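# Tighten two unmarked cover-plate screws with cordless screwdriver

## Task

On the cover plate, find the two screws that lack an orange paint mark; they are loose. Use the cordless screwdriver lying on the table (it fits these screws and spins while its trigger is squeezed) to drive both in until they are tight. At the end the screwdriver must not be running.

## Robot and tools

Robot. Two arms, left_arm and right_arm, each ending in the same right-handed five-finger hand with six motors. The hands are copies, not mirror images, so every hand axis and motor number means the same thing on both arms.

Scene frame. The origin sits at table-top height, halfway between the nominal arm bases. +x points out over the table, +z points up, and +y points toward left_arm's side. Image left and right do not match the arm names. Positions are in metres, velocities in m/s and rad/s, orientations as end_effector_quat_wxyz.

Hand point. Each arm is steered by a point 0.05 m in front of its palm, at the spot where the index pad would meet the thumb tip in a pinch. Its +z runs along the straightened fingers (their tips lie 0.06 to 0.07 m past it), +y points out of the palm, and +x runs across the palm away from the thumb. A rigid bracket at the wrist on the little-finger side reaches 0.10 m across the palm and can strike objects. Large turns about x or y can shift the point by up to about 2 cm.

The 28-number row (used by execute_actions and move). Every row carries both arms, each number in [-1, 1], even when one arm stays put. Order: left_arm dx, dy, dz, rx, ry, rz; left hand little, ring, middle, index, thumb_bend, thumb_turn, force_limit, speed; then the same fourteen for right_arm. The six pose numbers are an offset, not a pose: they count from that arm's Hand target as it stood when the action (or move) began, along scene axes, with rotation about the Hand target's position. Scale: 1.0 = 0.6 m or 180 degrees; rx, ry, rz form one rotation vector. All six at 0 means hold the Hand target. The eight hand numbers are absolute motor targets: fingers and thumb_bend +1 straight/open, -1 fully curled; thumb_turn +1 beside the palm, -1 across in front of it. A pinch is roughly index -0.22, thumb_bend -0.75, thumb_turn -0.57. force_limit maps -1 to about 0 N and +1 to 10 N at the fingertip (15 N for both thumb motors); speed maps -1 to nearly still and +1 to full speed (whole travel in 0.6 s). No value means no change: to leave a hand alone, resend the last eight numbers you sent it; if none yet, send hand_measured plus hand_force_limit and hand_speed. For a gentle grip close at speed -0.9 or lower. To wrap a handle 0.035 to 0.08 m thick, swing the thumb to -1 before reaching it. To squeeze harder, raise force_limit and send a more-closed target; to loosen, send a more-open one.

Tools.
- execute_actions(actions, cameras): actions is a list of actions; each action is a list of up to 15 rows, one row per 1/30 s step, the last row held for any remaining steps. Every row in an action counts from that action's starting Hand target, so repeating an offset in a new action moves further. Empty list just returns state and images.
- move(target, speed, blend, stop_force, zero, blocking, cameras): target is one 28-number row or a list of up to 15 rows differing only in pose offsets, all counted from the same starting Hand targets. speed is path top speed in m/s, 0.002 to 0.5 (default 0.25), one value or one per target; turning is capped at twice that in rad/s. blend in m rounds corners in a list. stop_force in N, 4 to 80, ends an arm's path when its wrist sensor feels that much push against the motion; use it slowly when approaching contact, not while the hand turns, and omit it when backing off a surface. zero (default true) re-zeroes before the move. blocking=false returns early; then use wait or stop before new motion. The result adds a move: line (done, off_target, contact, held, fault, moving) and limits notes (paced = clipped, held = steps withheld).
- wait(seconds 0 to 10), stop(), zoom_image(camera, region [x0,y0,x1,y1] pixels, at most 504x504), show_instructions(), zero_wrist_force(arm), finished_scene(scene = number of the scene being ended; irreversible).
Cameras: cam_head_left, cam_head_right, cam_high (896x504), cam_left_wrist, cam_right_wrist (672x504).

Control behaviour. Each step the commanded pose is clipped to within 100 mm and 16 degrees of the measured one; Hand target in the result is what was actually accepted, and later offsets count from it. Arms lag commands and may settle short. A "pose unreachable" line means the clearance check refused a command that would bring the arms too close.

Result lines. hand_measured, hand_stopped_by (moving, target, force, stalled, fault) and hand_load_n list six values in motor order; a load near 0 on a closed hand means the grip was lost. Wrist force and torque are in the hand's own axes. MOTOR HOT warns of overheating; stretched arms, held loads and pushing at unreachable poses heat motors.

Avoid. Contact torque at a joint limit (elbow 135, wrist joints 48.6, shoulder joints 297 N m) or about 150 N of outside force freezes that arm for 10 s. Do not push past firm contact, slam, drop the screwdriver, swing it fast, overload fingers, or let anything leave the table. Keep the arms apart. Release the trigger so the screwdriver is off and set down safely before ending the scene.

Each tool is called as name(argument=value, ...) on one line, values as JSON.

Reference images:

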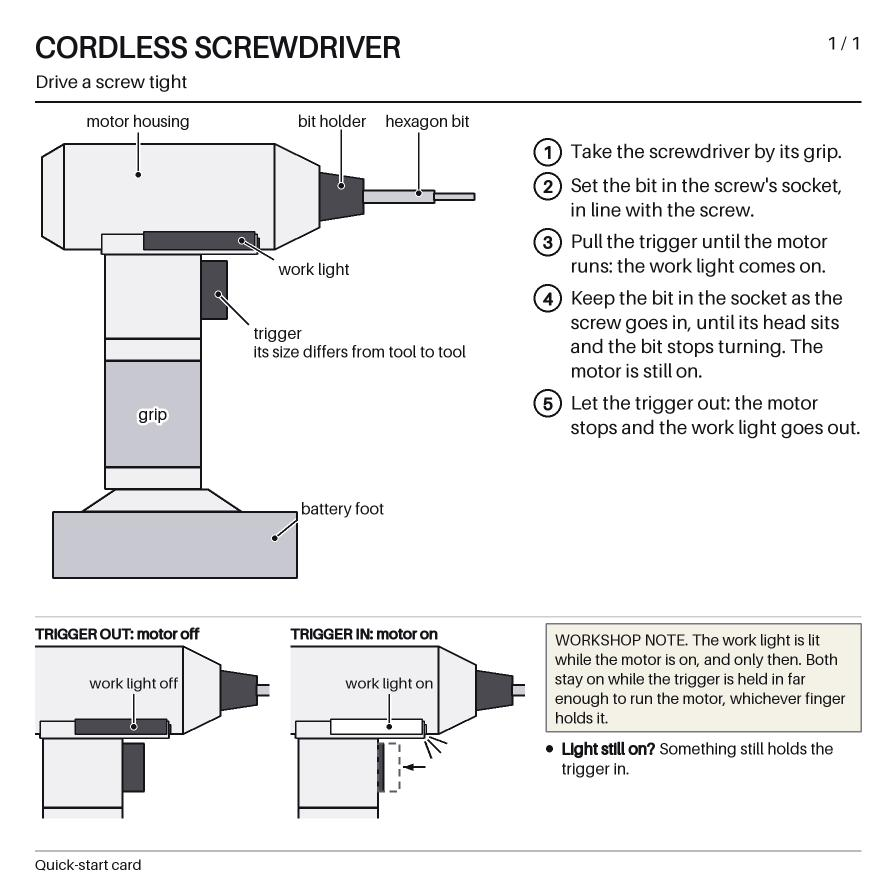

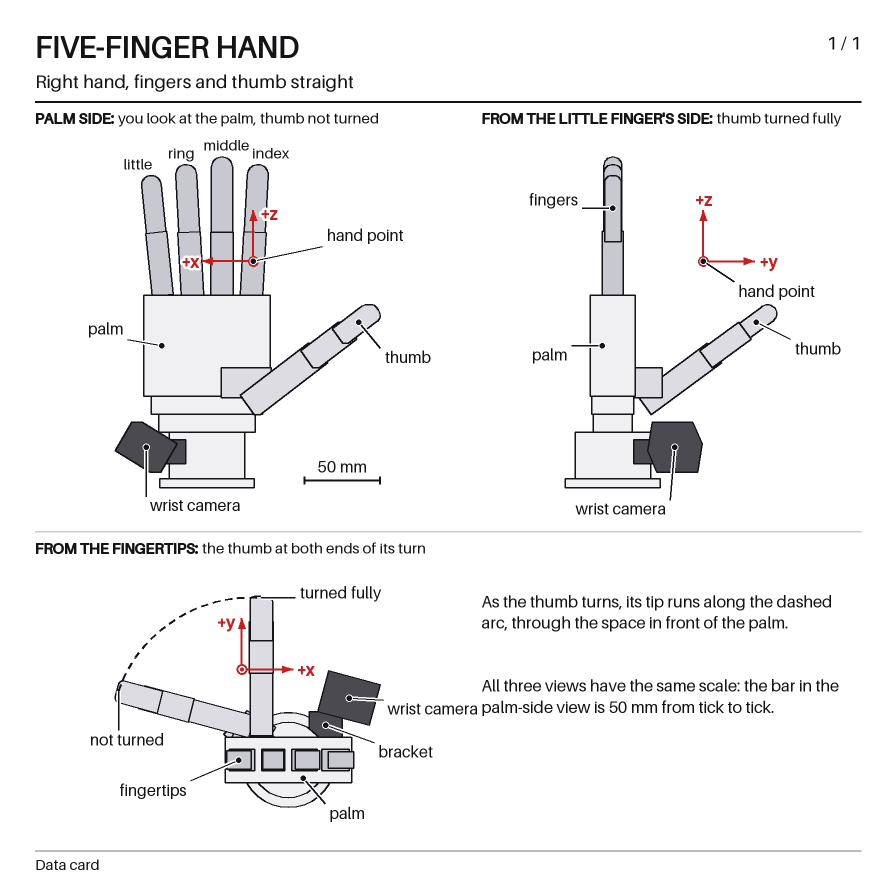

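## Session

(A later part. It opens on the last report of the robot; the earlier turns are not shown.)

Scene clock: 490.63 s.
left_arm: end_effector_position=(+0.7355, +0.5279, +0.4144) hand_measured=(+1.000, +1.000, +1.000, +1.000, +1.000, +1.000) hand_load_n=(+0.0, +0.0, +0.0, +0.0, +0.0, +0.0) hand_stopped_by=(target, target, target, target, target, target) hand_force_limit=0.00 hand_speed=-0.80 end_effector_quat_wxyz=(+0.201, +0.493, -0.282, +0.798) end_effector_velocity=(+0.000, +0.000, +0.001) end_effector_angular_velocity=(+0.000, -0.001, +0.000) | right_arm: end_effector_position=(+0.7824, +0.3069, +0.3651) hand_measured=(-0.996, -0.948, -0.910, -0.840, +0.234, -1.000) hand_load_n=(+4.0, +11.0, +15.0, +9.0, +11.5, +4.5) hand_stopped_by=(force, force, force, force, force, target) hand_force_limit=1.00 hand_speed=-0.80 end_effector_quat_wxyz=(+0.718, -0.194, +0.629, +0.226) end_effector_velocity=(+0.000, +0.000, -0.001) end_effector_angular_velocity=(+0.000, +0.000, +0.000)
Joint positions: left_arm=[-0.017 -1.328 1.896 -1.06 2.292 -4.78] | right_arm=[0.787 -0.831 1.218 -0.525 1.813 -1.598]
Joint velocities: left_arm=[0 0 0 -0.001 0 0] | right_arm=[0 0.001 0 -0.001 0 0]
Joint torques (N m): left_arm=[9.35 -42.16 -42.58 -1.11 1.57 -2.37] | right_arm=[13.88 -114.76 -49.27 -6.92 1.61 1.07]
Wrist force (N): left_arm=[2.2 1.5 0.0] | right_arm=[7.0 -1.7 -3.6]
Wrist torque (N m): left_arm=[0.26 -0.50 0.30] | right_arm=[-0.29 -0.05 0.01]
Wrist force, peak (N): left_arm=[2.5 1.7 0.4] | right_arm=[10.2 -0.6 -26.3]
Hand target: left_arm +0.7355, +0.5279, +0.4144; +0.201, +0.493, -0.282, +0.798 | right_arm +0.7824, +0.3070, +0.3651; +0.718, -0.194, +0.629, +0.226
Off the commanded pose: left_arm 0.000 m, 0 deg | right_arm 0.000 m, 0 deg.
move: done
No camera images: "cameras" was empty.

move(target=[0,0,0,0,0,0,1,1,1,1,1,1,0,-0.8,0.00687,0.00472,0,0,0,0,-1,-0.985,-0.98,-0.9,0.1,-1,1.0,-0.8], speed=0.003, stop_force=12, cameras=["cam_left_wrist"])

zoom_image(camera="cam_left_wrist", region=[355, 233, 371, 249])

zoom_image(camera="cam_left_wrist", region=[320, 190, 520, 390])

Scene clock: 492.13 s.
left_arm: end_effector_position=(+0.7355, +0.5279, +0.4144) hand_measured=(+1.000, +1.000, +1.000, +1.000, +1.000, +1.000) hand_load_n=(+0.0, +0.0, +0.0, +0.0, +0.0, +0.0) hand_stopped_by=(target, target, target, target, target, target) hand_force_limit=0.00 hand_speed=-0.80 end_effector_quat_wxyz=(+0.201, +0.493, -0.282, +0.798) end_effector_velocity=(+0.000, -0.001, +0.000) end_effector_angular_velocity=(+0.000, +0.000, -0.001) | right_arm: end_effector_position=(+0.7828, +0.3075, +0.3651) hand_measured=(-0.996, -0.948, -0.910, -0.840, +0.234, -1.000) hand_load_n=(+4.0, +11.0, +14.0, +8.5, +11.5, +4.5) hand_stopped_by=(force, force, force, force, force, target) hand_force_limit=1.00 hand_speed=-0.80 end_effector_quat_wxyz=(+0.718, -0.194, +0.629, +0.226) end_effector_velocity=(+0.000, +0.000, -0.001) end_effector_angular_velocity=(-0.001, +0.001, -0.001)
Joint positions: left_arm=[-0.017 -1.328 1.896 -1.06 2.292 -4.78] | right_arm=[0.787 -0.83 1.216 -0.524 1.813 -1.598]
Joint velocities: left_arm=[-0.001 0 0 0.001 0 0] | right_arm=[0 0.001 0 0 0 0]
Joint torques (N m): left_arm=[7.88 -39.63 -43.27 -1.3 1.25 -2.65] | right_arm=[9.25 -116 -52.96 -7.65 2.24 -0.04]
Wrist force (N): left_arm=[2.1 1.2 0.2] | right_arm=[9.1 -0.3 -20.8]
Wrist torque (N m): left_arm=[0.20 -0.49 0.29] | right_arm=[0.07 -0.04 0.00]
Wrist force, peak (N): left_arm=[2.6 1.4 0.4] | right_arm=[8.6 -0.2 -25.6]
Hand target: left_arm +0.7355, +0.5279, +0.4144; +0.201, +0.493, -0.282, +0.798 | right_arm +0.7828, +0.3075, +0.3651; +0.718, -0.194, +0.629, +0.226
Off the commanded pose: left_arm 0.000 m, 0 deg | right_arm 0.004 m, 0 deg.
move: contact (right_arm)
Images, in order (width x height): cam_left_wrist 672x504.

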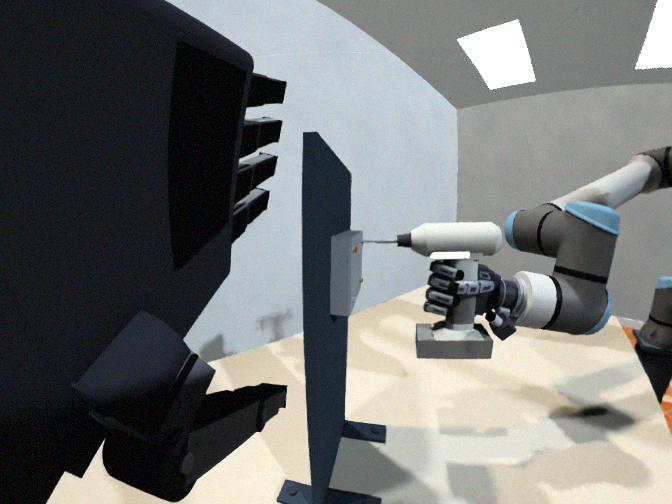

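Scaled by 31.500 from the camera's 672x504 image, which has a finer 960x720 frame.

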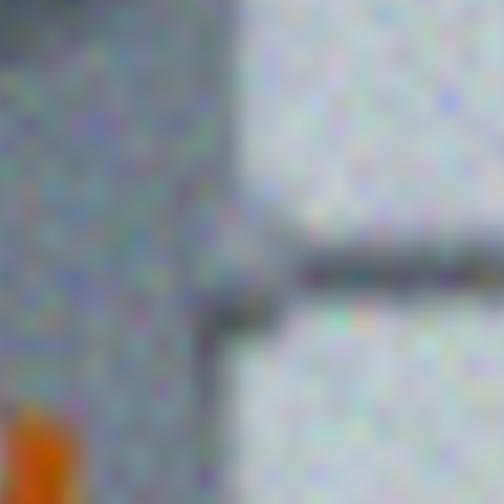

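Scaled by 2.520 from the camera's 672x504 image, which has a finer 960x720 frame.

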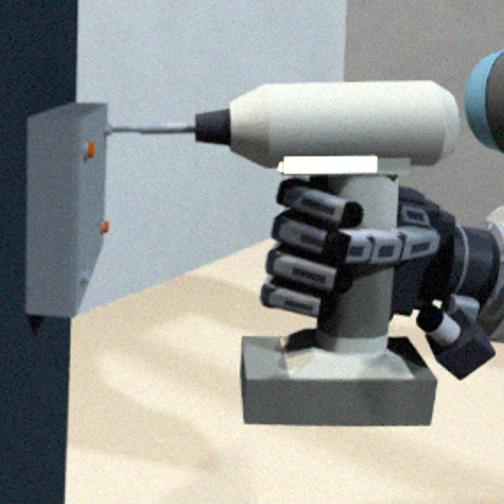

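move(target=[0,0,0,0,0,0,1,1,1,1,1,1,0,-0.8,0,0,0.0015,0,0,0,-1,-0.985,-0.98,-0.9,0.1,-1,1.0,-0.8], speed=0.004, cameras=[])

Scene clock: 494.03 s.
left_arm: end_effector_position=(+0.7355, +0.5279, +0.4144) hand_measured=(+1.000, +1.000, +1.000, +1.000, +1.000, +1.000) hand_load_n=(+0.0, +0.0, +0.0, +0.0, +0.0, +0.0) hand_stopped_by=(target, target, target, target, target, target) hand_force_limit=0.00 hand_speed=-0.80 end_effector_quat_wxyz=(+0.201, +0.493, -0.282, +0.798) end_effector_velocity=(+0.000, +0.000, +0.000) end_effector_angular_velocity=(+0.000, +0.000, +0.000) | right_arm: end_effector_position=(+0.7828, +0.3075, +0.3660) hand_measured=(-0.996, -0.948, -0.910, -0.840, +0.234, -1.000) hand_load_n=(+2.5, +10.0, +13.5, +8.5, +12.5, +4.5) hand_stopped_by=(force, force, force, force, force, target) hand_force_limit=1.00 hand_speed=-0.80 end_effector_quat_wxyz=(+0.718, -0.194, +0.629, +0.226) end_effector_velocity=(+0.000, +0.000, +0.002) end_effector_angular_velocity=(+0.002, -0.001, +0.000)
Joint positions: left_arm=[-0.017 -1.328 1.896 -1.06 2.292 -4.78] | right_arm=[0.787 -0.83 1.215 -0.523 1.813 -1.598]
Joint velocities: left_arm=[0 0 0 0 0 0] | right_arm=[0 -0.001 0 -0.001 0 0]
Joint torques (N m): left_arm=[6.96 -41.73 -41.46 -1.24 1.52 -2.84] | right_arm=[-6.23 -121 -55.81 -7.74 2.51 0.24]
Wrist force (N): left_arm=[2.3 1.5 0.1] | right_arm=[10.2 2.5 -18.8]
Wrist torque (N m): left_arm=[0.25 -0.52 0.31] | right_arm=[0.25 -0.09 0.16]
Wrist force, peak (N): left_arm=[2.7 1.6 0.4] | right_arm=[11.9 0.2 -30.2]
Hand target: left_arm +0.7355, +0.5279, +0.4144; +0.201, +0.493, -0.282, +0.798 | right_arm +0.7828, +0.3075, +0.3660; +0.718, -0.194, +0.629, +0.226
Off the commanded pose: left_arm 0.000 m, 0 deg | right_arm 0.000 m, 0 deg.
move: done
No camera images: "cameras" was empty.

move(target=[0,0,0,0,0,0,1,1,1,1,1,1,0,-0.8,-0.00047,0.00069,0,0,0,0,-1,-0.985,-0.98,-0.9,0.1,-1,1.0,-0.8], speed=0.004, cameras=["cam_left_wrist"])

zoom_image(camera="cam_left_wrist", region=[355, 233, 371, 249])

Scene clock: 494.87 s.
left_arm: end_effector_position=(+0.7355, +0.5279, +0.4144) hand_measured=(+1.000, +1.000, +1.000, +1.000, +1.000, +1.000) hand_load_n=(-0.5, +0.0, +0.0, +0.0, +0.0, +0.0) hand_stopped_by=(target, target, target, target, target, target) hand_force_limit=0.00 hand_speed=-0.80 end_effector_quat_wxyz=(+0.201, +0.493, -0.282, +0.798) end_effector_velocity=(+0.000, +0.000, +0.000) end_effector_angular_velocity=(-0.001, +0.000, +0.000) | right_arm: end_effector_position=(+0.7825, +0.3080, +0.3660) hand_measured=(-0.996, -0.948, -0.910, -0.840, +0.234, -1.000) hand_load_n=(+2.5, +10.0, +13.5, +8.0, +13.0, +5.0) hand_stopped_by=(force, force, force, force, force, target) hand_force_limit=1.00 hand_speed=-0.80 end_effector_quat_wxyz=(+0.718, -0.194, +0.629, +0.226) end_effector_velocity=(+0.000, +0.000, +0.000) end_effector_angular_velocity=(+0.001, -0.001, +0.000)
Joint positions: left_arm=[-0.017 -1.328 1.896 -1.06 2.292 -4.78] | right_arm=[0.787 -0.83 1.215 -0.523 1.813 -1.598]
Joint velocities: left_arm=[0 0.001 0 -0.001 -0.001 0] | right_arm=[0 0 0 -0.001 0 0]
Joint torques (N m): left_arm=[9.33 -39.12 -40.27 -0.69 1.36 -3.2] | right_arm=[-4.03 -118.66 -53.38 -7.41 2.54 -1.2]
Wrist force (N): left_arm=[2.5 1.3 0.0] | right_arm=[9.9 1.5 -16.8]
Wrist torque (N m): left_arm=[0.21 -0.55 0.32] | right_arm=[0.16 -0.10 0.04]
Wrist force, peak (N): left_arm=[2.7 1.3 0.2] | right_arm=[11.7 -0.4 -32.6]
Hand target: left_arm +0.7355, +0.5279, +0.4144; +0.201, +0.493, -0.282, +0.798 | right_arm +0.7825, +0.3079, +0.3660; +0.718, -0.194, +0.629, +0.226
Off the commanded pose: left_arm 0.000 m, 0 deg | right_arm 0.000 m, 0 deg.
move: done
Images, in order (width x height): cam_left_wrist 672x504.

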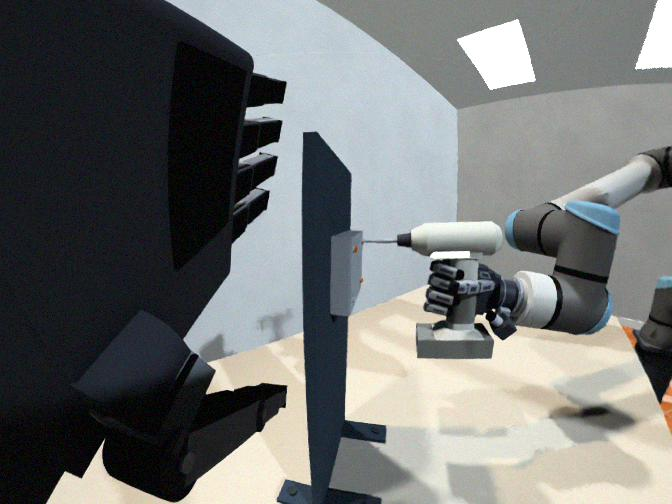

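Scaled by 31.500 from the camera's 672x504 image, which has a finer 960x720 frame.

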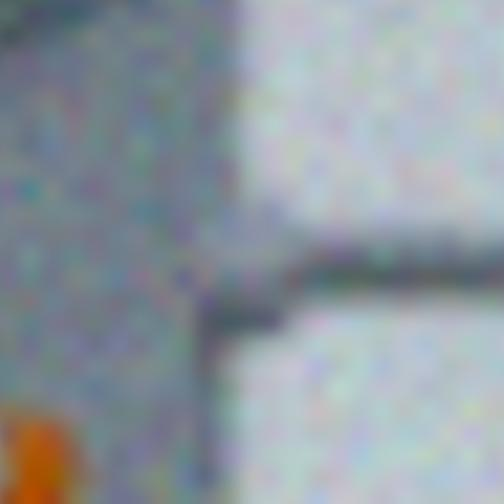

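move(target=[0,0,0,0,0,0,1,1,1,1,1,1,0,-0.8,-0.0137,-0.0094,0,0,0,0,-1,-0.985,-0.98,-0.9,0.1,-1,1.0,-0.8], speed=0.03, cameras=[])

move(target=[0,0,0,0,0,0,1,1,1,1,1,1,0,-0.8,-0.055,-0.0378,-0.001,0,0,0,-1,-0.985,-0.98,-0.5,0.1,-1,1.0,-0.8], speed=0.08, cameras=["cam_left_wrist","cam_head_left","cam_head_right","cam_high"])

zoom_image(camera="cam_left_wrist", region=[330, 220, 380, 320])

zoom_image(camera="cam_left_wrist", region=[355, 233, 371, 249])

zoom_image(camera="cam_left_wrist", region=[353, 273, 369, 289])

Scene clock: 496.13 s.
left_arm: end_effector_position=(+0.7355, +0.5279, +0.4144) hand_measured=(+1.000, +1.000, +1.000, +1.000, +1.000, +1.000) hand_load_n=(+0.0, +0.0, +0.0, +0.0, +0.0, +0.0) hand_stopped_by=(target, target, target, target, target, target) hand_force_limit=0.00 hand_speed=-0.80 end_effector_quat_wxyz=(+0.201, +0.493, -0.282, +0.798) end_effector_velocity=(+0.000, +0.000, +0.000) end_effector_angular_velocity=(-0.001, +0.001, +0.000) | right_arm: end_effector_position=(+0.7742, +0.3022, +0.3660) hand_measured=(-0.996, -0.948, -0.910, -0.840, +0.234, -1.000) hand_load_n=(+2.5, +11.0, +14.0, +8.5, +12.5, +5.5) hand_stopped_by=(force, force, force, force, force, target) hand_force_limit=1.00 hand_speed=-0.80 end_effector_quat_wxyz=(+0.718, -0.194, +0.629, +0.226) end_effector_velocity=(+0.001, +0.001, +0.000) end_effector_angular_velocity=(+0.001, -0.001, +0.000)
Joint positions: left_arm=[-0.017 -1.328 1.896 -1.06 2.292 -4.78] | right_arm=[0.79 -0.845 1.241 -0.534 1.816 -1.599]
Joint velocities: left_arm=[0 0 0 0 0 -0.001] | right_arm=[0 0.002 -0.004 0 0 0]
Joint torques (N m): left_arm=[7.42 -38.77 -41.52 -1.32 1.16 -3.02] | right_arm=[7.82 -102.24 -54.54 -3.11 0.94 -1.97]
Wrist force (N): left_arm=[2.3 1.2 0.2] | right_arm=[7.6 -2.2 -3.2]
Wrist torque (N m): left_arm=[0.20 -0.52 0.30] | right_arm=[-0.35 -0.12 0.03]
Wrist force, peak (N): left_arm=[2.8 1.3 0.0] | right_arm=[10.9 -1.4 -29.8]
Hand target: left_arm +0.7355, +0.5279, +0.4144; +0.201, +0.493, -0.282, +0.798 | right_arm +0.7743, +0.3023, +0.3660; +0.718, -0.194, +0.629, +0.226
Off the commanded pose: left_arm 0.000 m, 0 deg | right_arm 0.000 m, 0 deg.
move: done
No camera images: "cameras" was empty.

Scene clock: 497.43 s.
left_arm: end_effector_position=(+0.7355, +0.5279, +0.4144) hand_measured=(+1.000, +1.000, +1.000, +1.000, +1.000, +1.000) hand_load_n=(+0.0, +0.0, +0.0, +0.0, +0.0, +0.0) hand_stopped_by=(target, target, target, target, target, target) hand_force_limit=0.00 hand_speed=-0.80 end_effector_quat_wxyz=(+0.201, +0.493, -0.282, +0.798) end_effector_velocity=(+0.000, +0.000, +0.000) end_effector_angular_velocity=(+0.001, -0.001, +0.000) | right_arm: end_effector_position=(+0.7413, +0.2796, +0.3653) hand_measured=(-0.996, -0.948, -0.910, -0.500, +0.234, -1.000) hand_load_n=(+3.5, +12.0, +17.0, +0.0, +9.0, +6.0) hand_stopped_by=(force, force, force, target, force, target) hand_force_limit=1.00 hand_speed=-0.80 end_effector_quat_wxyz=(+0.718, -0.194, +0.629, +0.226) end_effector_velocity=(+0.000, +0.000, +0.002) end_effector_angular_velocity=(+0.001, -0.001, +0.000)
Joint positions: left_arm=[-0.017 -1.328 1.896 -1.06 2.292 -4.78] | right_arm=[0.801 -0.902 1.342 -0.579 1.826 -1.6]
Joint velocities: left_arm=[0 0 0 0 0 0.001] | right_arm=[0 -0.002 0 0 0 0]
Joint torques (N m): left_arm=[8.21 -40.66 -39.84 -1.44 1.57 -2.9] | right_arm=[-14.38 -106.29 -40.64 -2.44 -1.41 -0.23]
Wrist force (N): left_arm=[2.4 1.5 0.2] | right_arm=[7.9 -2.0 -3.4]
Wrist torque (N m): left_arm=[0.23 -0.55 0.31] | right_arm=[-0.30 -0.15 0.04]
Wrist force, peak (N): left_arm=[2.5 1.7 -0.2] | right_arm=[8.1 -2.0 -4.8]
Hand target: left_arm +0.7355, +0.5279, +0.4144; +0.201, +0.493, -0.282, +0.798 | right_arm +0.7413, +0.2795, +0.3653; +0.718, -0.194, +0.629, +0.226
Off the commanded pose: left_arm 0.000 m, 0 deg | right_arm 0.000 m, 0 deg.
move: done
Images, in order (width x height): cam_head_left 896x504, cam_head_right 896x504, cam_high 896x504, cam_left_wrist 672x504.

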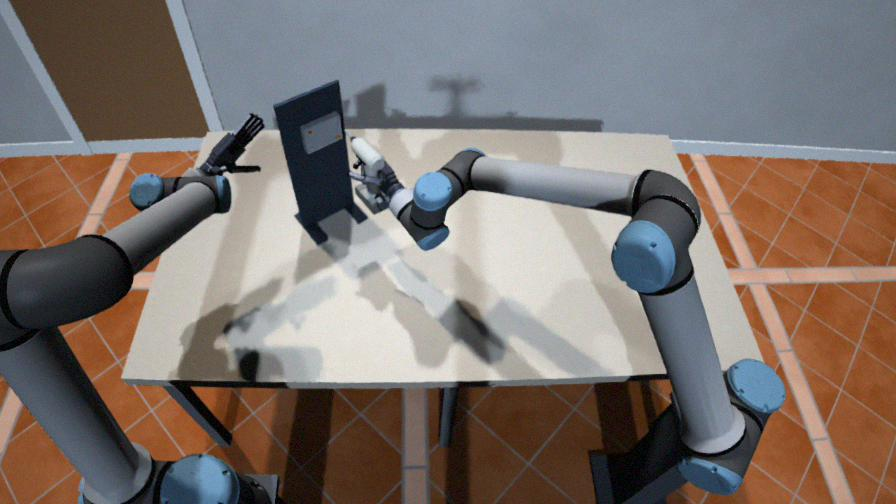

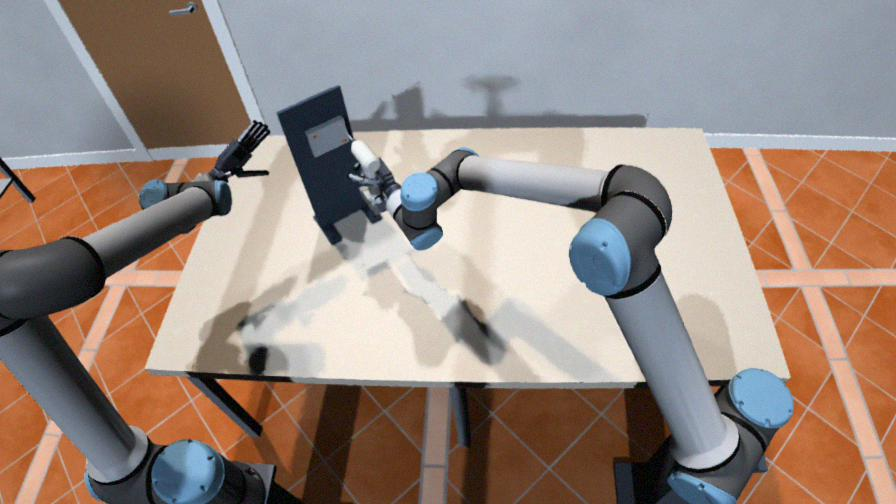

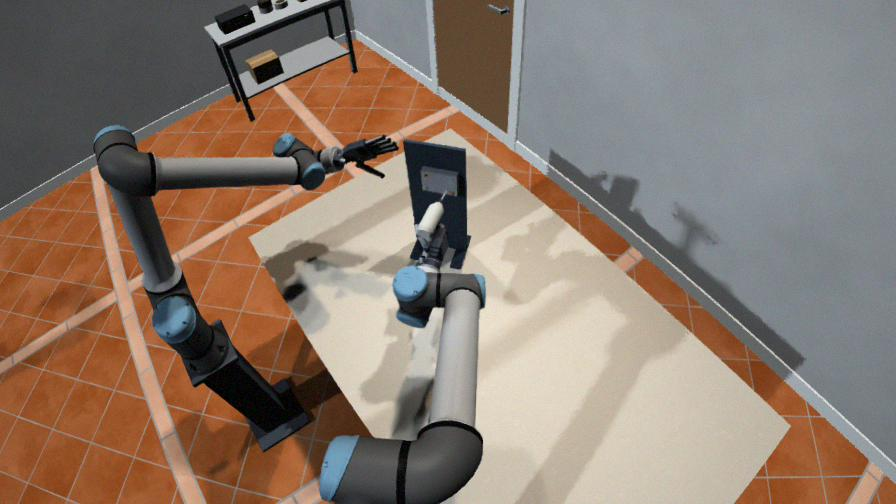

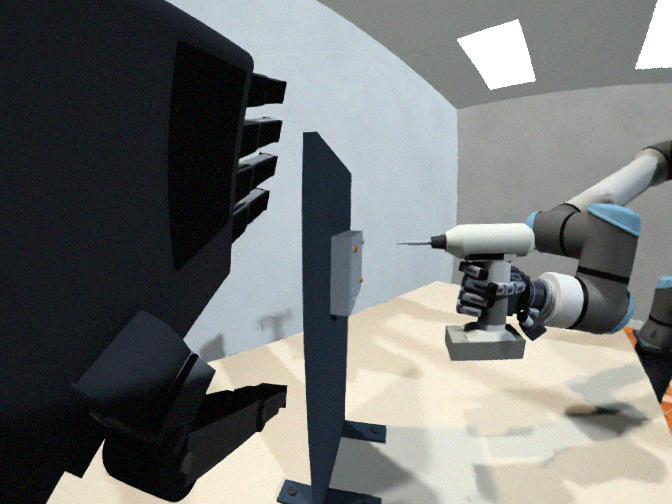

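Scaled by 5.040 from the camera's 672x504 image, which has a finer 960x720 frame.

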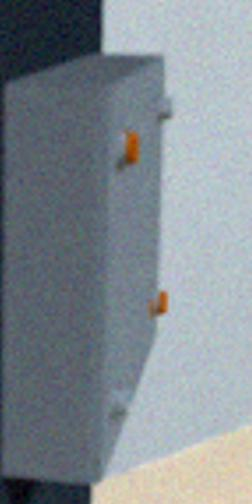

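Scaled by 31.500 from the camera's 672x504 image, which has a finer 960x720 frame.

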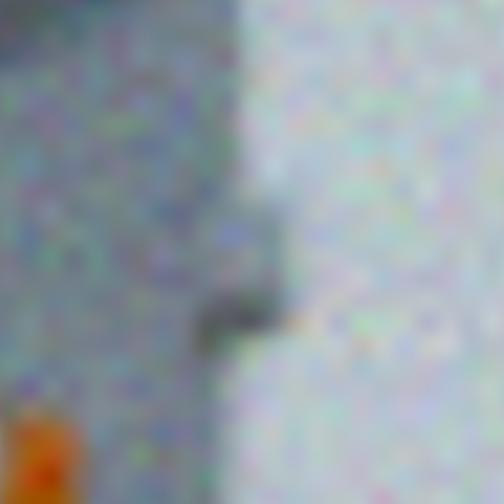

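Scaled by 31.500 from the camera's 672x504 image, which has a finer 960x720 frame.

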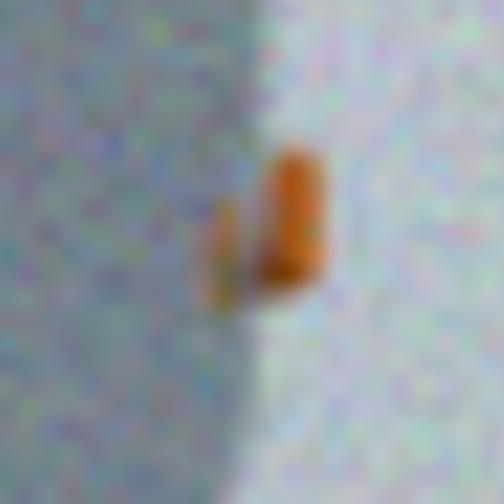

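move(target=[0,0,0,0,0,0,1,1,1,1,1,1,0,-0.8,-0.2333,-0.3667,-0.1083,0.00298,-0.00469,0,-1,-0.985,-0.98,-0.5,0.1,-1,1.0,-0.8], speed=0.2, cameras=["cam_left_wrist","cam_head_left","cam_head_right","cam_high","cam_right_wrist"])

Scene clock: 500.23 s.
left_arm: end_effector_position=(+0.7355, +0.5279, +0.4144) hand_measured=(+1.000, +1.000, +1.000, +1.000, +1.000, +1.000) hand_load_n=(+0.0, +0.0, +0.0, +0.0, +0.0, +0.0) hand_stopped_by=(target, target, target, target, target, target) hand_force_limit=0.00 hand_speed=-0.80 end_effector_quat_wxyz=(+0.201, +0.493, -0.282, +0.798) end_effector_velocity=(+0.000, +0.000, +0.000) end_effector_angular_velocity=(+0.000, +0.000, +0.000) | right_arm: end_effector_position=(+0.6015, +0.0593, +0.3001) hand_measured=(-0.996, -0.948, -0.910, -0.500, +0.234, -1.000) hand_load_n=(+3.5, +12.0, +17.0, +0.0, +9.0, +6.0) hand_stopped_by=(force, force, force, target, force, target) hand_force_limit=1.00 hand_speed=-0.80 end_effector_quat_wxyz=(+0.724, -0.192, +0.623, +0.227) end_effector_velocity=(-0.001, -0.001, +0.001) end_effector_angular_velocity=(+0.000, +0.000, +0.000)
Joint positions: left_arm=[-0.017 -1.328 1.896 -1.06 2.292 -4.78] | right_arm=[0.743 -1.196 1.979 -0.938 1.768 -1.596]
Joint velocities: left_arm=[0 -0.001 0 0 0 -0.001] | right_arm=[0 -0.002 0.002 -0.001 0 0]
Joint torques (N m): left_arm=[7.35 -40.86 -40.07 -1.36 0.7 -3.05] | right_arm=[13.74 -79.08 -30.98 -4.67 2.23 0.15]
Wrist force (N): left_arm=[2.5 1.2 0.2] | right_arm=[8.1 -2.3 -3.4]
Wrist torque (N m): left_arm=[0.19 -0.55 0.31] | right_arm=[-0.35 -0.16 0.05]
Wrist force, peak (N): left_arm=[2.6 1.5 -0.2] | right_arm=[8.1 -3.6 -7.0]
Hand target: left_arm +0.7355, +0.5279, +0.4144; +0.201, +0.493, -0.282, +0.798 | right_arm +0.6014, +0.0594, +0.3000; +0.724, -0.192, +0.623, +0.227
Off the commanded pose: left_arm 0.000 m, 0 deg | right_arm 0.000 m, 0 deg.
move: done

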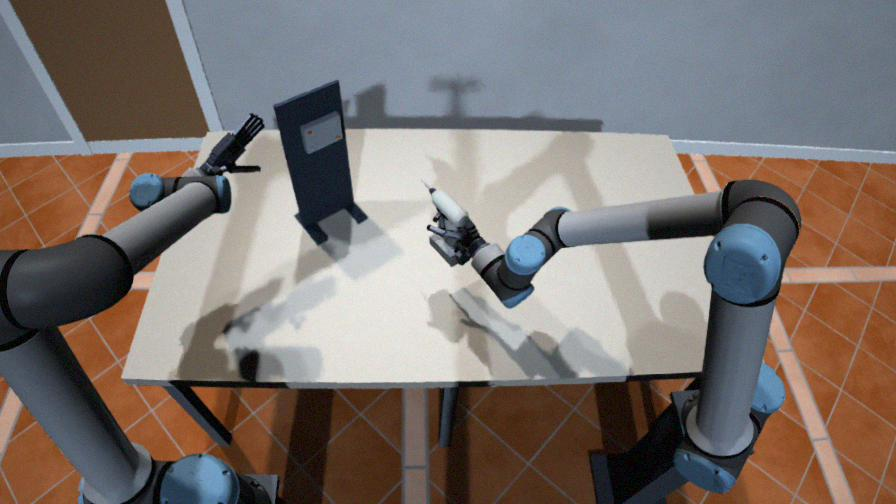

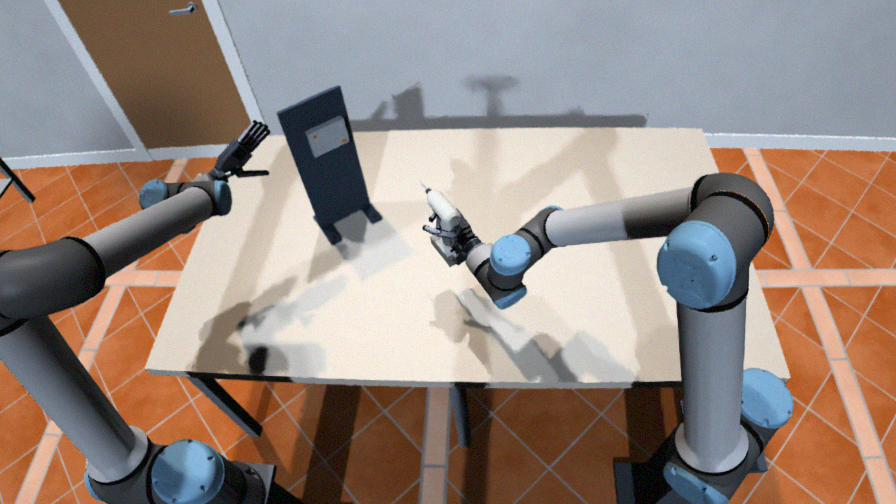

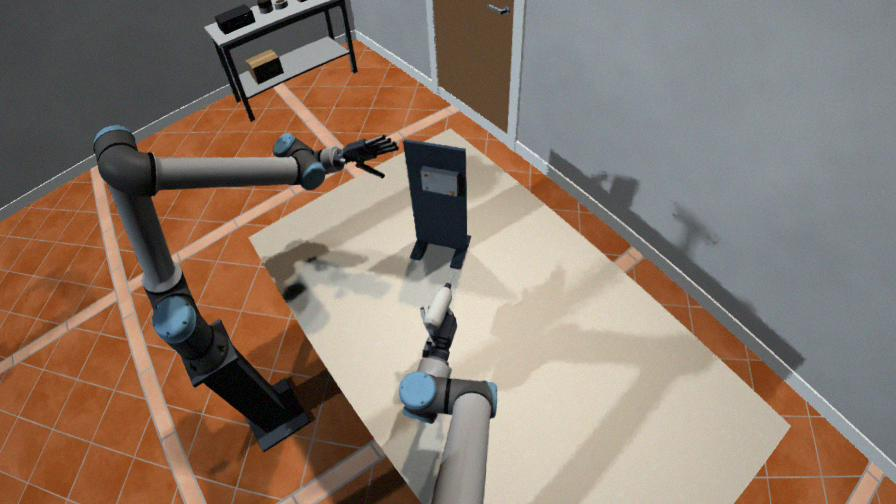

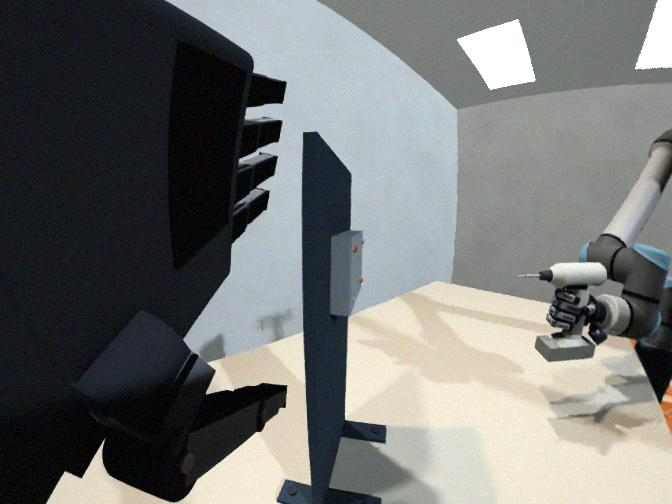

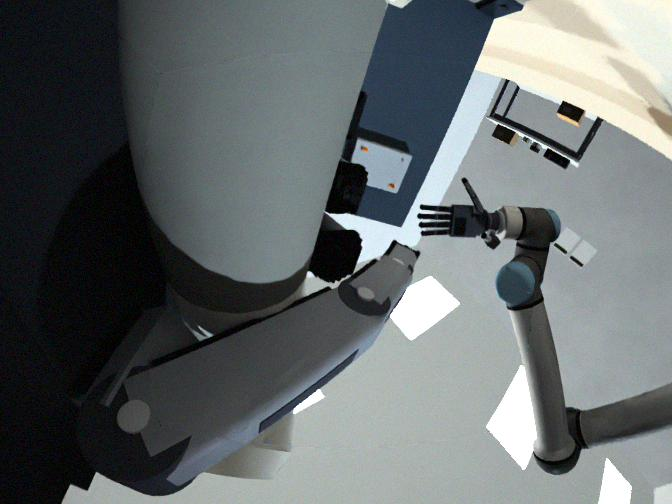

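wait(seconds=0.1)

Scene clock: 500.77 s.
left_arm: end_effector_position=(+0.7355, +0.5279, +0.4144) hand_measured=(+1.000, +1.000, +1.000, +1.000, +1.000, +1.000) hand_load_n=(+0.0, +0.0, +0.0, -0.5, +0.0, +0.0) hand_stopped_by=(target, target, target, target, target, target) hand_force_limit=0.00 hand_speed=-0.80 end_effector_quat_wxyz=(+0.201, +0.493, -0.282, +0.798) end_effector_velocity=(+0.000, +0.000, +0.000) end_effector_angular_velocity=(+0.000, +0.000, +0.001) | right_arm: end_effector_position=(+0.6014, +0.0594, +0.3000) hand_measured=(-0.996, -0.948, -0.910, -0.500, +0.234, -1.000) hand_load_n=(+3.5, +12.0, +17.0, +0.0, +9.0, +6.0) hand_stopped_by=(force, force, force, target, force, target) hand_force_limit=1.00 hand_speed=-0.80 end_effector_quat_wxyz=(+0.724, -0.192, +0.623, +0.227) end_effector_velocity=(+0.000, +0.000, +0.000) end_effector_angular_velocity=(+0.000, +0.000, +0.000)
Joint positions: left_arm=[-0.017 -1.328 1.896 -1.06 2.292 -4.78] | right_arm=[0.743 -1.196 1.98 -0.938 1.769 -1.596]
Joint velocities: left_arm=[0 0 0 0 0 0] | right_arm=[0 0 0 0 0 0]
Joint torques (N m): left_arm=[7.51 -41.69 -38 -1.44 0.94 -2.48] | right_arm=[15.61 -81.96 -31.53 -7.4 2.17 -0.82]
Wrist force (N): left_arm=[2.5 1.3 0.4] | right_arm=[7.9 -1.9 -3.3]
Wrist torque (N m): left_arm=[0.21 -0.56 0.32] | right_arm=[-0.31 -0.14 0.05]
Wrist force, peak (N): left_arm=[2.5 1.5 0.2] | right_arm=[8.1 -2.1 -3.6]
Hand target: left_arm +0.7355, +0.5279, +0.4144; +0.201, +0.493, -0.282, +0.798 | right_arm +0.6014, +0.0594, +0.3000; +0.724, -0.192, +0.623, +0.227
Off the commanded pose: left_arm 0.000 m, 0 deg | right_arm 0.000 m, 0 deg.
wait: 0.10 s; at rest from the start

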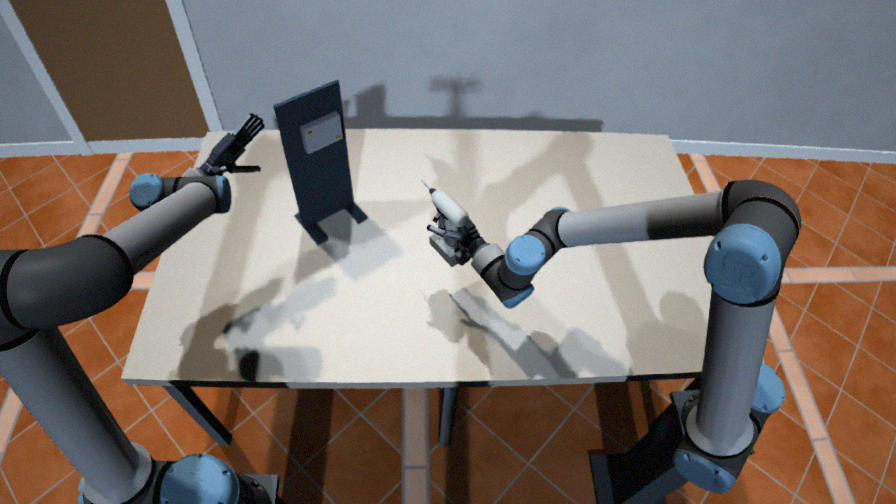

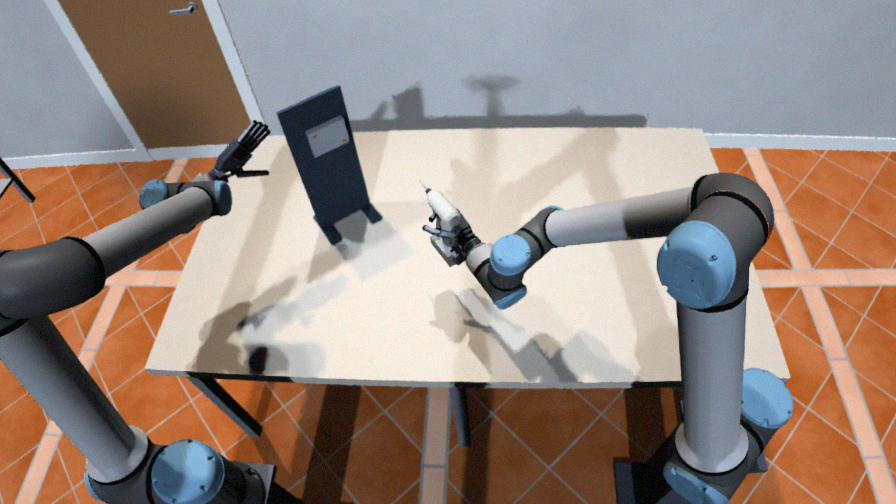

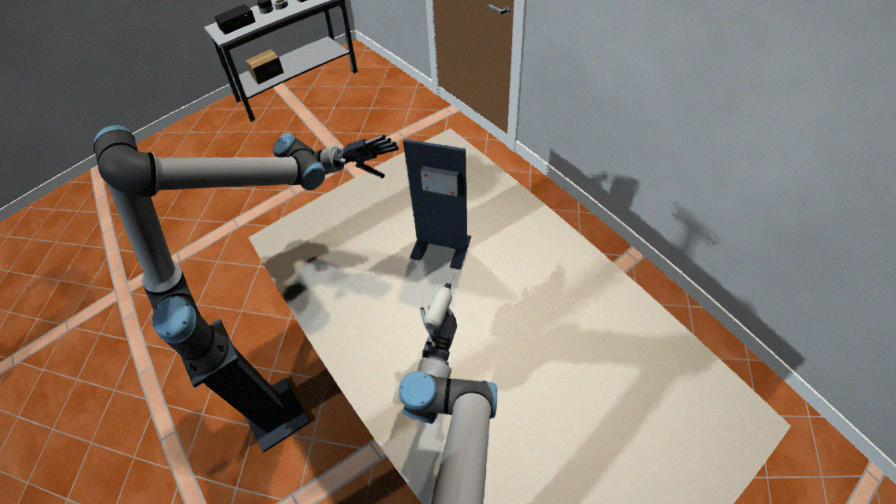

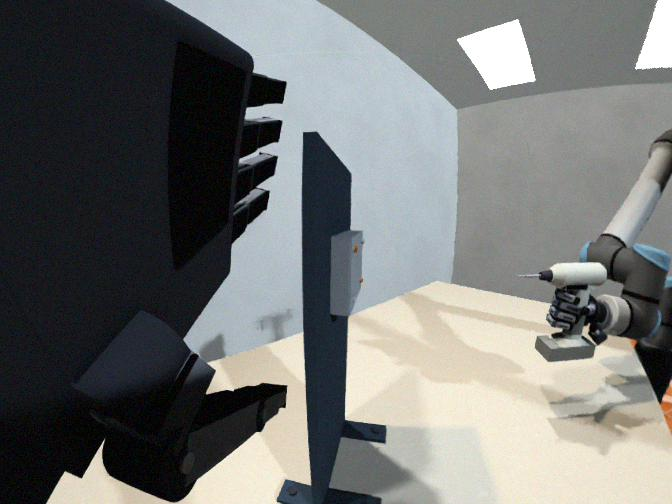

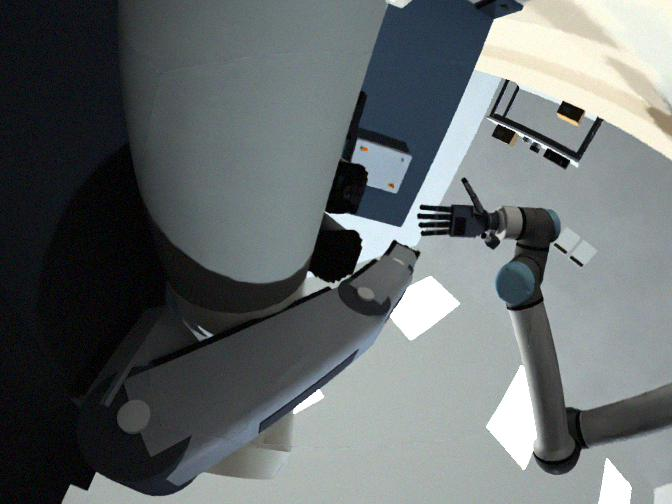

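zoom_image(camera="cam_left_wrist", region=[325, 220, 377, 260])

zoom_image(camera="cam_left_wrist", region=[325, 260, 377, 300])

zoom_image(camera="cam_right_wrist", region=[350, 120, 420, 200])

zoom_image(camera="cam_head_left", region=[292, 100, 352, 160])

Scaled by 9.692 from the camera's 672x504 image, which has a finer 960x720 frame.

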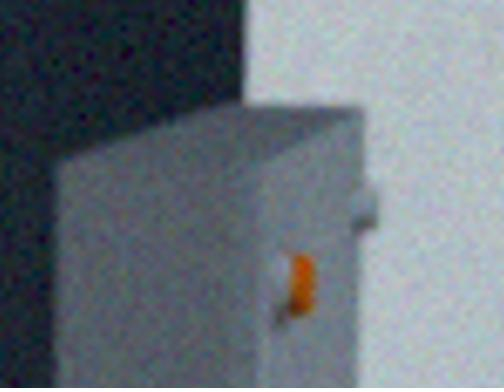

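Scaled by 9.692 from the camera's 672x504 image, which has a finer 960x720 frame.

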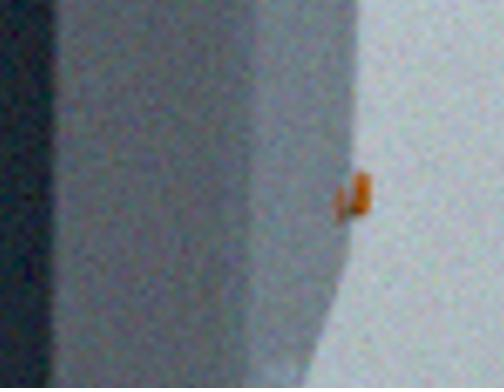

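Scaled by 6.300 from the camera's 672x504 image, which has a finer 960x720 frame.

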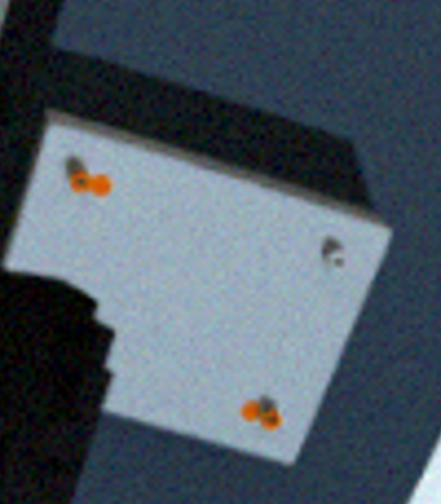

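Scaled by 8.400.

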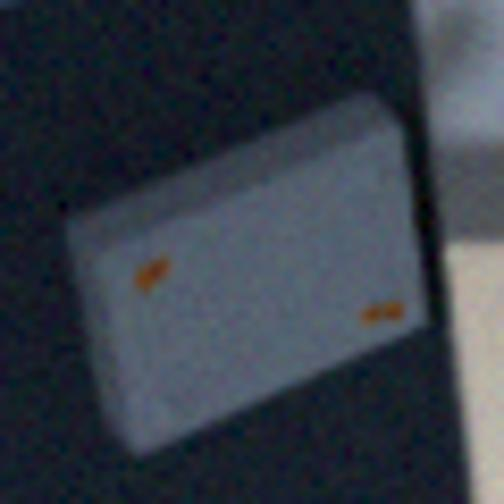

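move(target=[0,0,0,0,0,0,1,1,1,1,1,1,0,-0.8, 0,0,-0.2833,0,0,0,-1,-0.985,-0.98,-0.5,0.1,-1,1.0,-0.8], speed=0.15, cameras=["cam_left_wrist","cam_head_left"])

zoom_image(camera="cam_left_wrist", region=[472, 230, 672, 430])

Scene clock: 502.67 s.
left_arm: end_effector_position=(+0.7355, +0.5279, +0.4144) hand_measured=(+1.000, +1.000, +1.000, +1.000, +1.000, +1.000) hand_load_n=(+0.0, +0.0, +0.0, +0.0, +0.0, +0.0) hand_stopped_by=(target, target, target, target, target, target) hand_force_limit=0.00 hand_speed=-0.80 end_effector_quat_wxyz=(+0.201, +0.493, -0.282, +0.798) end_effector_velocity=(+0.000, +0.000, +0.001) end_effector_angular_velocity=(-0.001, +0.000, +0.000) | right_arm: end_effector_position=(+0.6014, +0.0595, +0.1302) hand_measured=(-0.996, -0.948, -0.910, -0.500, +0.234, -1.000) hand_load_n=(+15.0, +15.0, +15.0, +0.0, +8.5, +8.0) hand_stopped_by=(force, force, force, target, force, target) hand_force_limit=1.00 hand_speed=-0.80 end_effector_quat_wxyz=(+0.724, -0.192, +0.623, +0.227) end_effector_velocity=(+0.000, +0.000, +0.000) end_effector_angular_velocity=(+0.001, +0.000, +0.000)
Joint positions: left_arm=[-0.017 -1.328 1.896 -1.06 2.292 -4.78] | right_arm=[0.743 -0.951 2.023 -1.226 1.769 -1.596]
Joint velocities: left_arm=[0 0 0 0 -0.001 -0.002] | right_arm=[0 0 0 -0.001 0 0]
Joint torques (N m): left_arm=[7.49 -44.02 -38.18 -1.81 1.39 -2.29] | right_arm=[12.01 -71.87 -19.35 -6.49 1.49 -0.54]
Wrist force (N): left_arm=[2.2 1.5 0.0] | right_arm=[6.0 -1.7 -2.7]
Wrist torque (N m): left_arm=[0.26 -0.51 0.30] | right_arm=[-0.32 -0.20 -0.04]
Wrist force, peak (N): left_arm=[2.3 1.8 0.2] | right_arm=[-33.7 -2.2 -5.0]
Hand target: left_arm +0.7355, +0.5279, +0.4144; +0.201, +0.493, -0.282, +0.798 | right_arm +0.6014, +0.0595, +0.1303; +0.724, -0.192, +0.623, +0.227
Off the commanded pose: left_arm 0.000 m, 0 deg | right_arm 0.000 m, 0 deg.
move: done
Images, in order (width x height): cam_head_left 896x504, cam_left_wrist 672x504.

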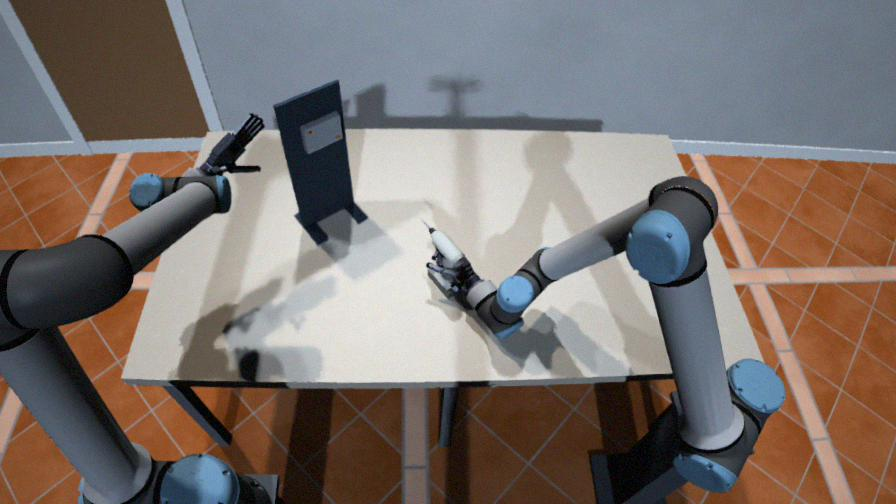

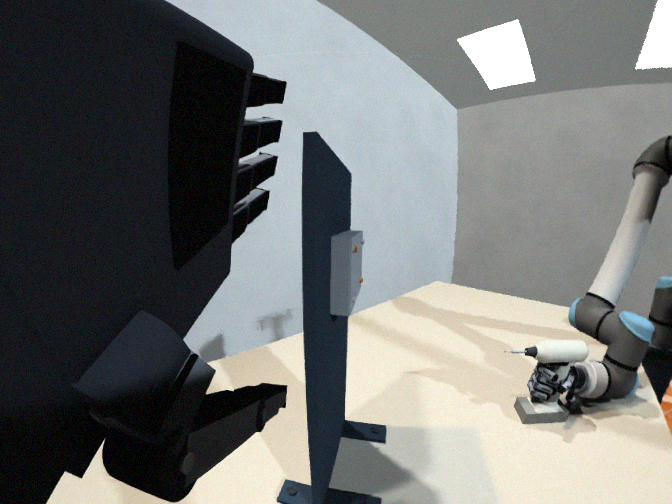

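Scaled by 2.520 from the camera's 672x504 image, which has a finer 960x720 frame.

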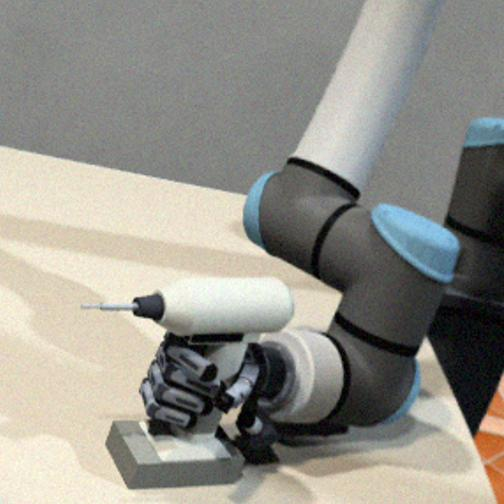

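zoom_image(camera="cam_left_wrist", region=[510, 330, 610, 430])

zoom_image(camera="cam_head_left", region=[400, 210, 540, 350])

Scaled by 5.040 from the camera's 672x504 image, which has a finer 960x720 frame.

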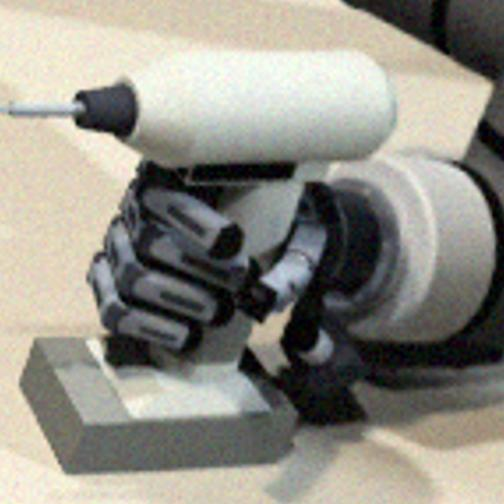

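Scaled by 3.600.

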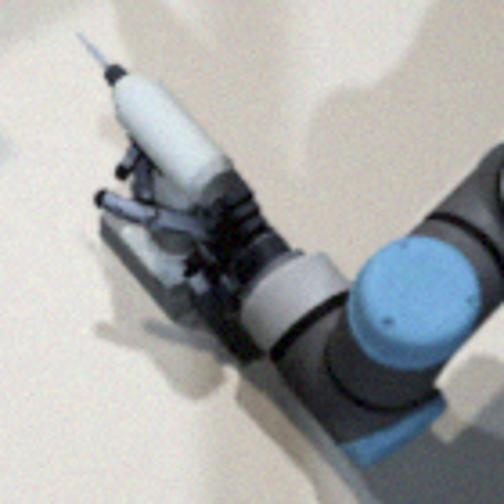

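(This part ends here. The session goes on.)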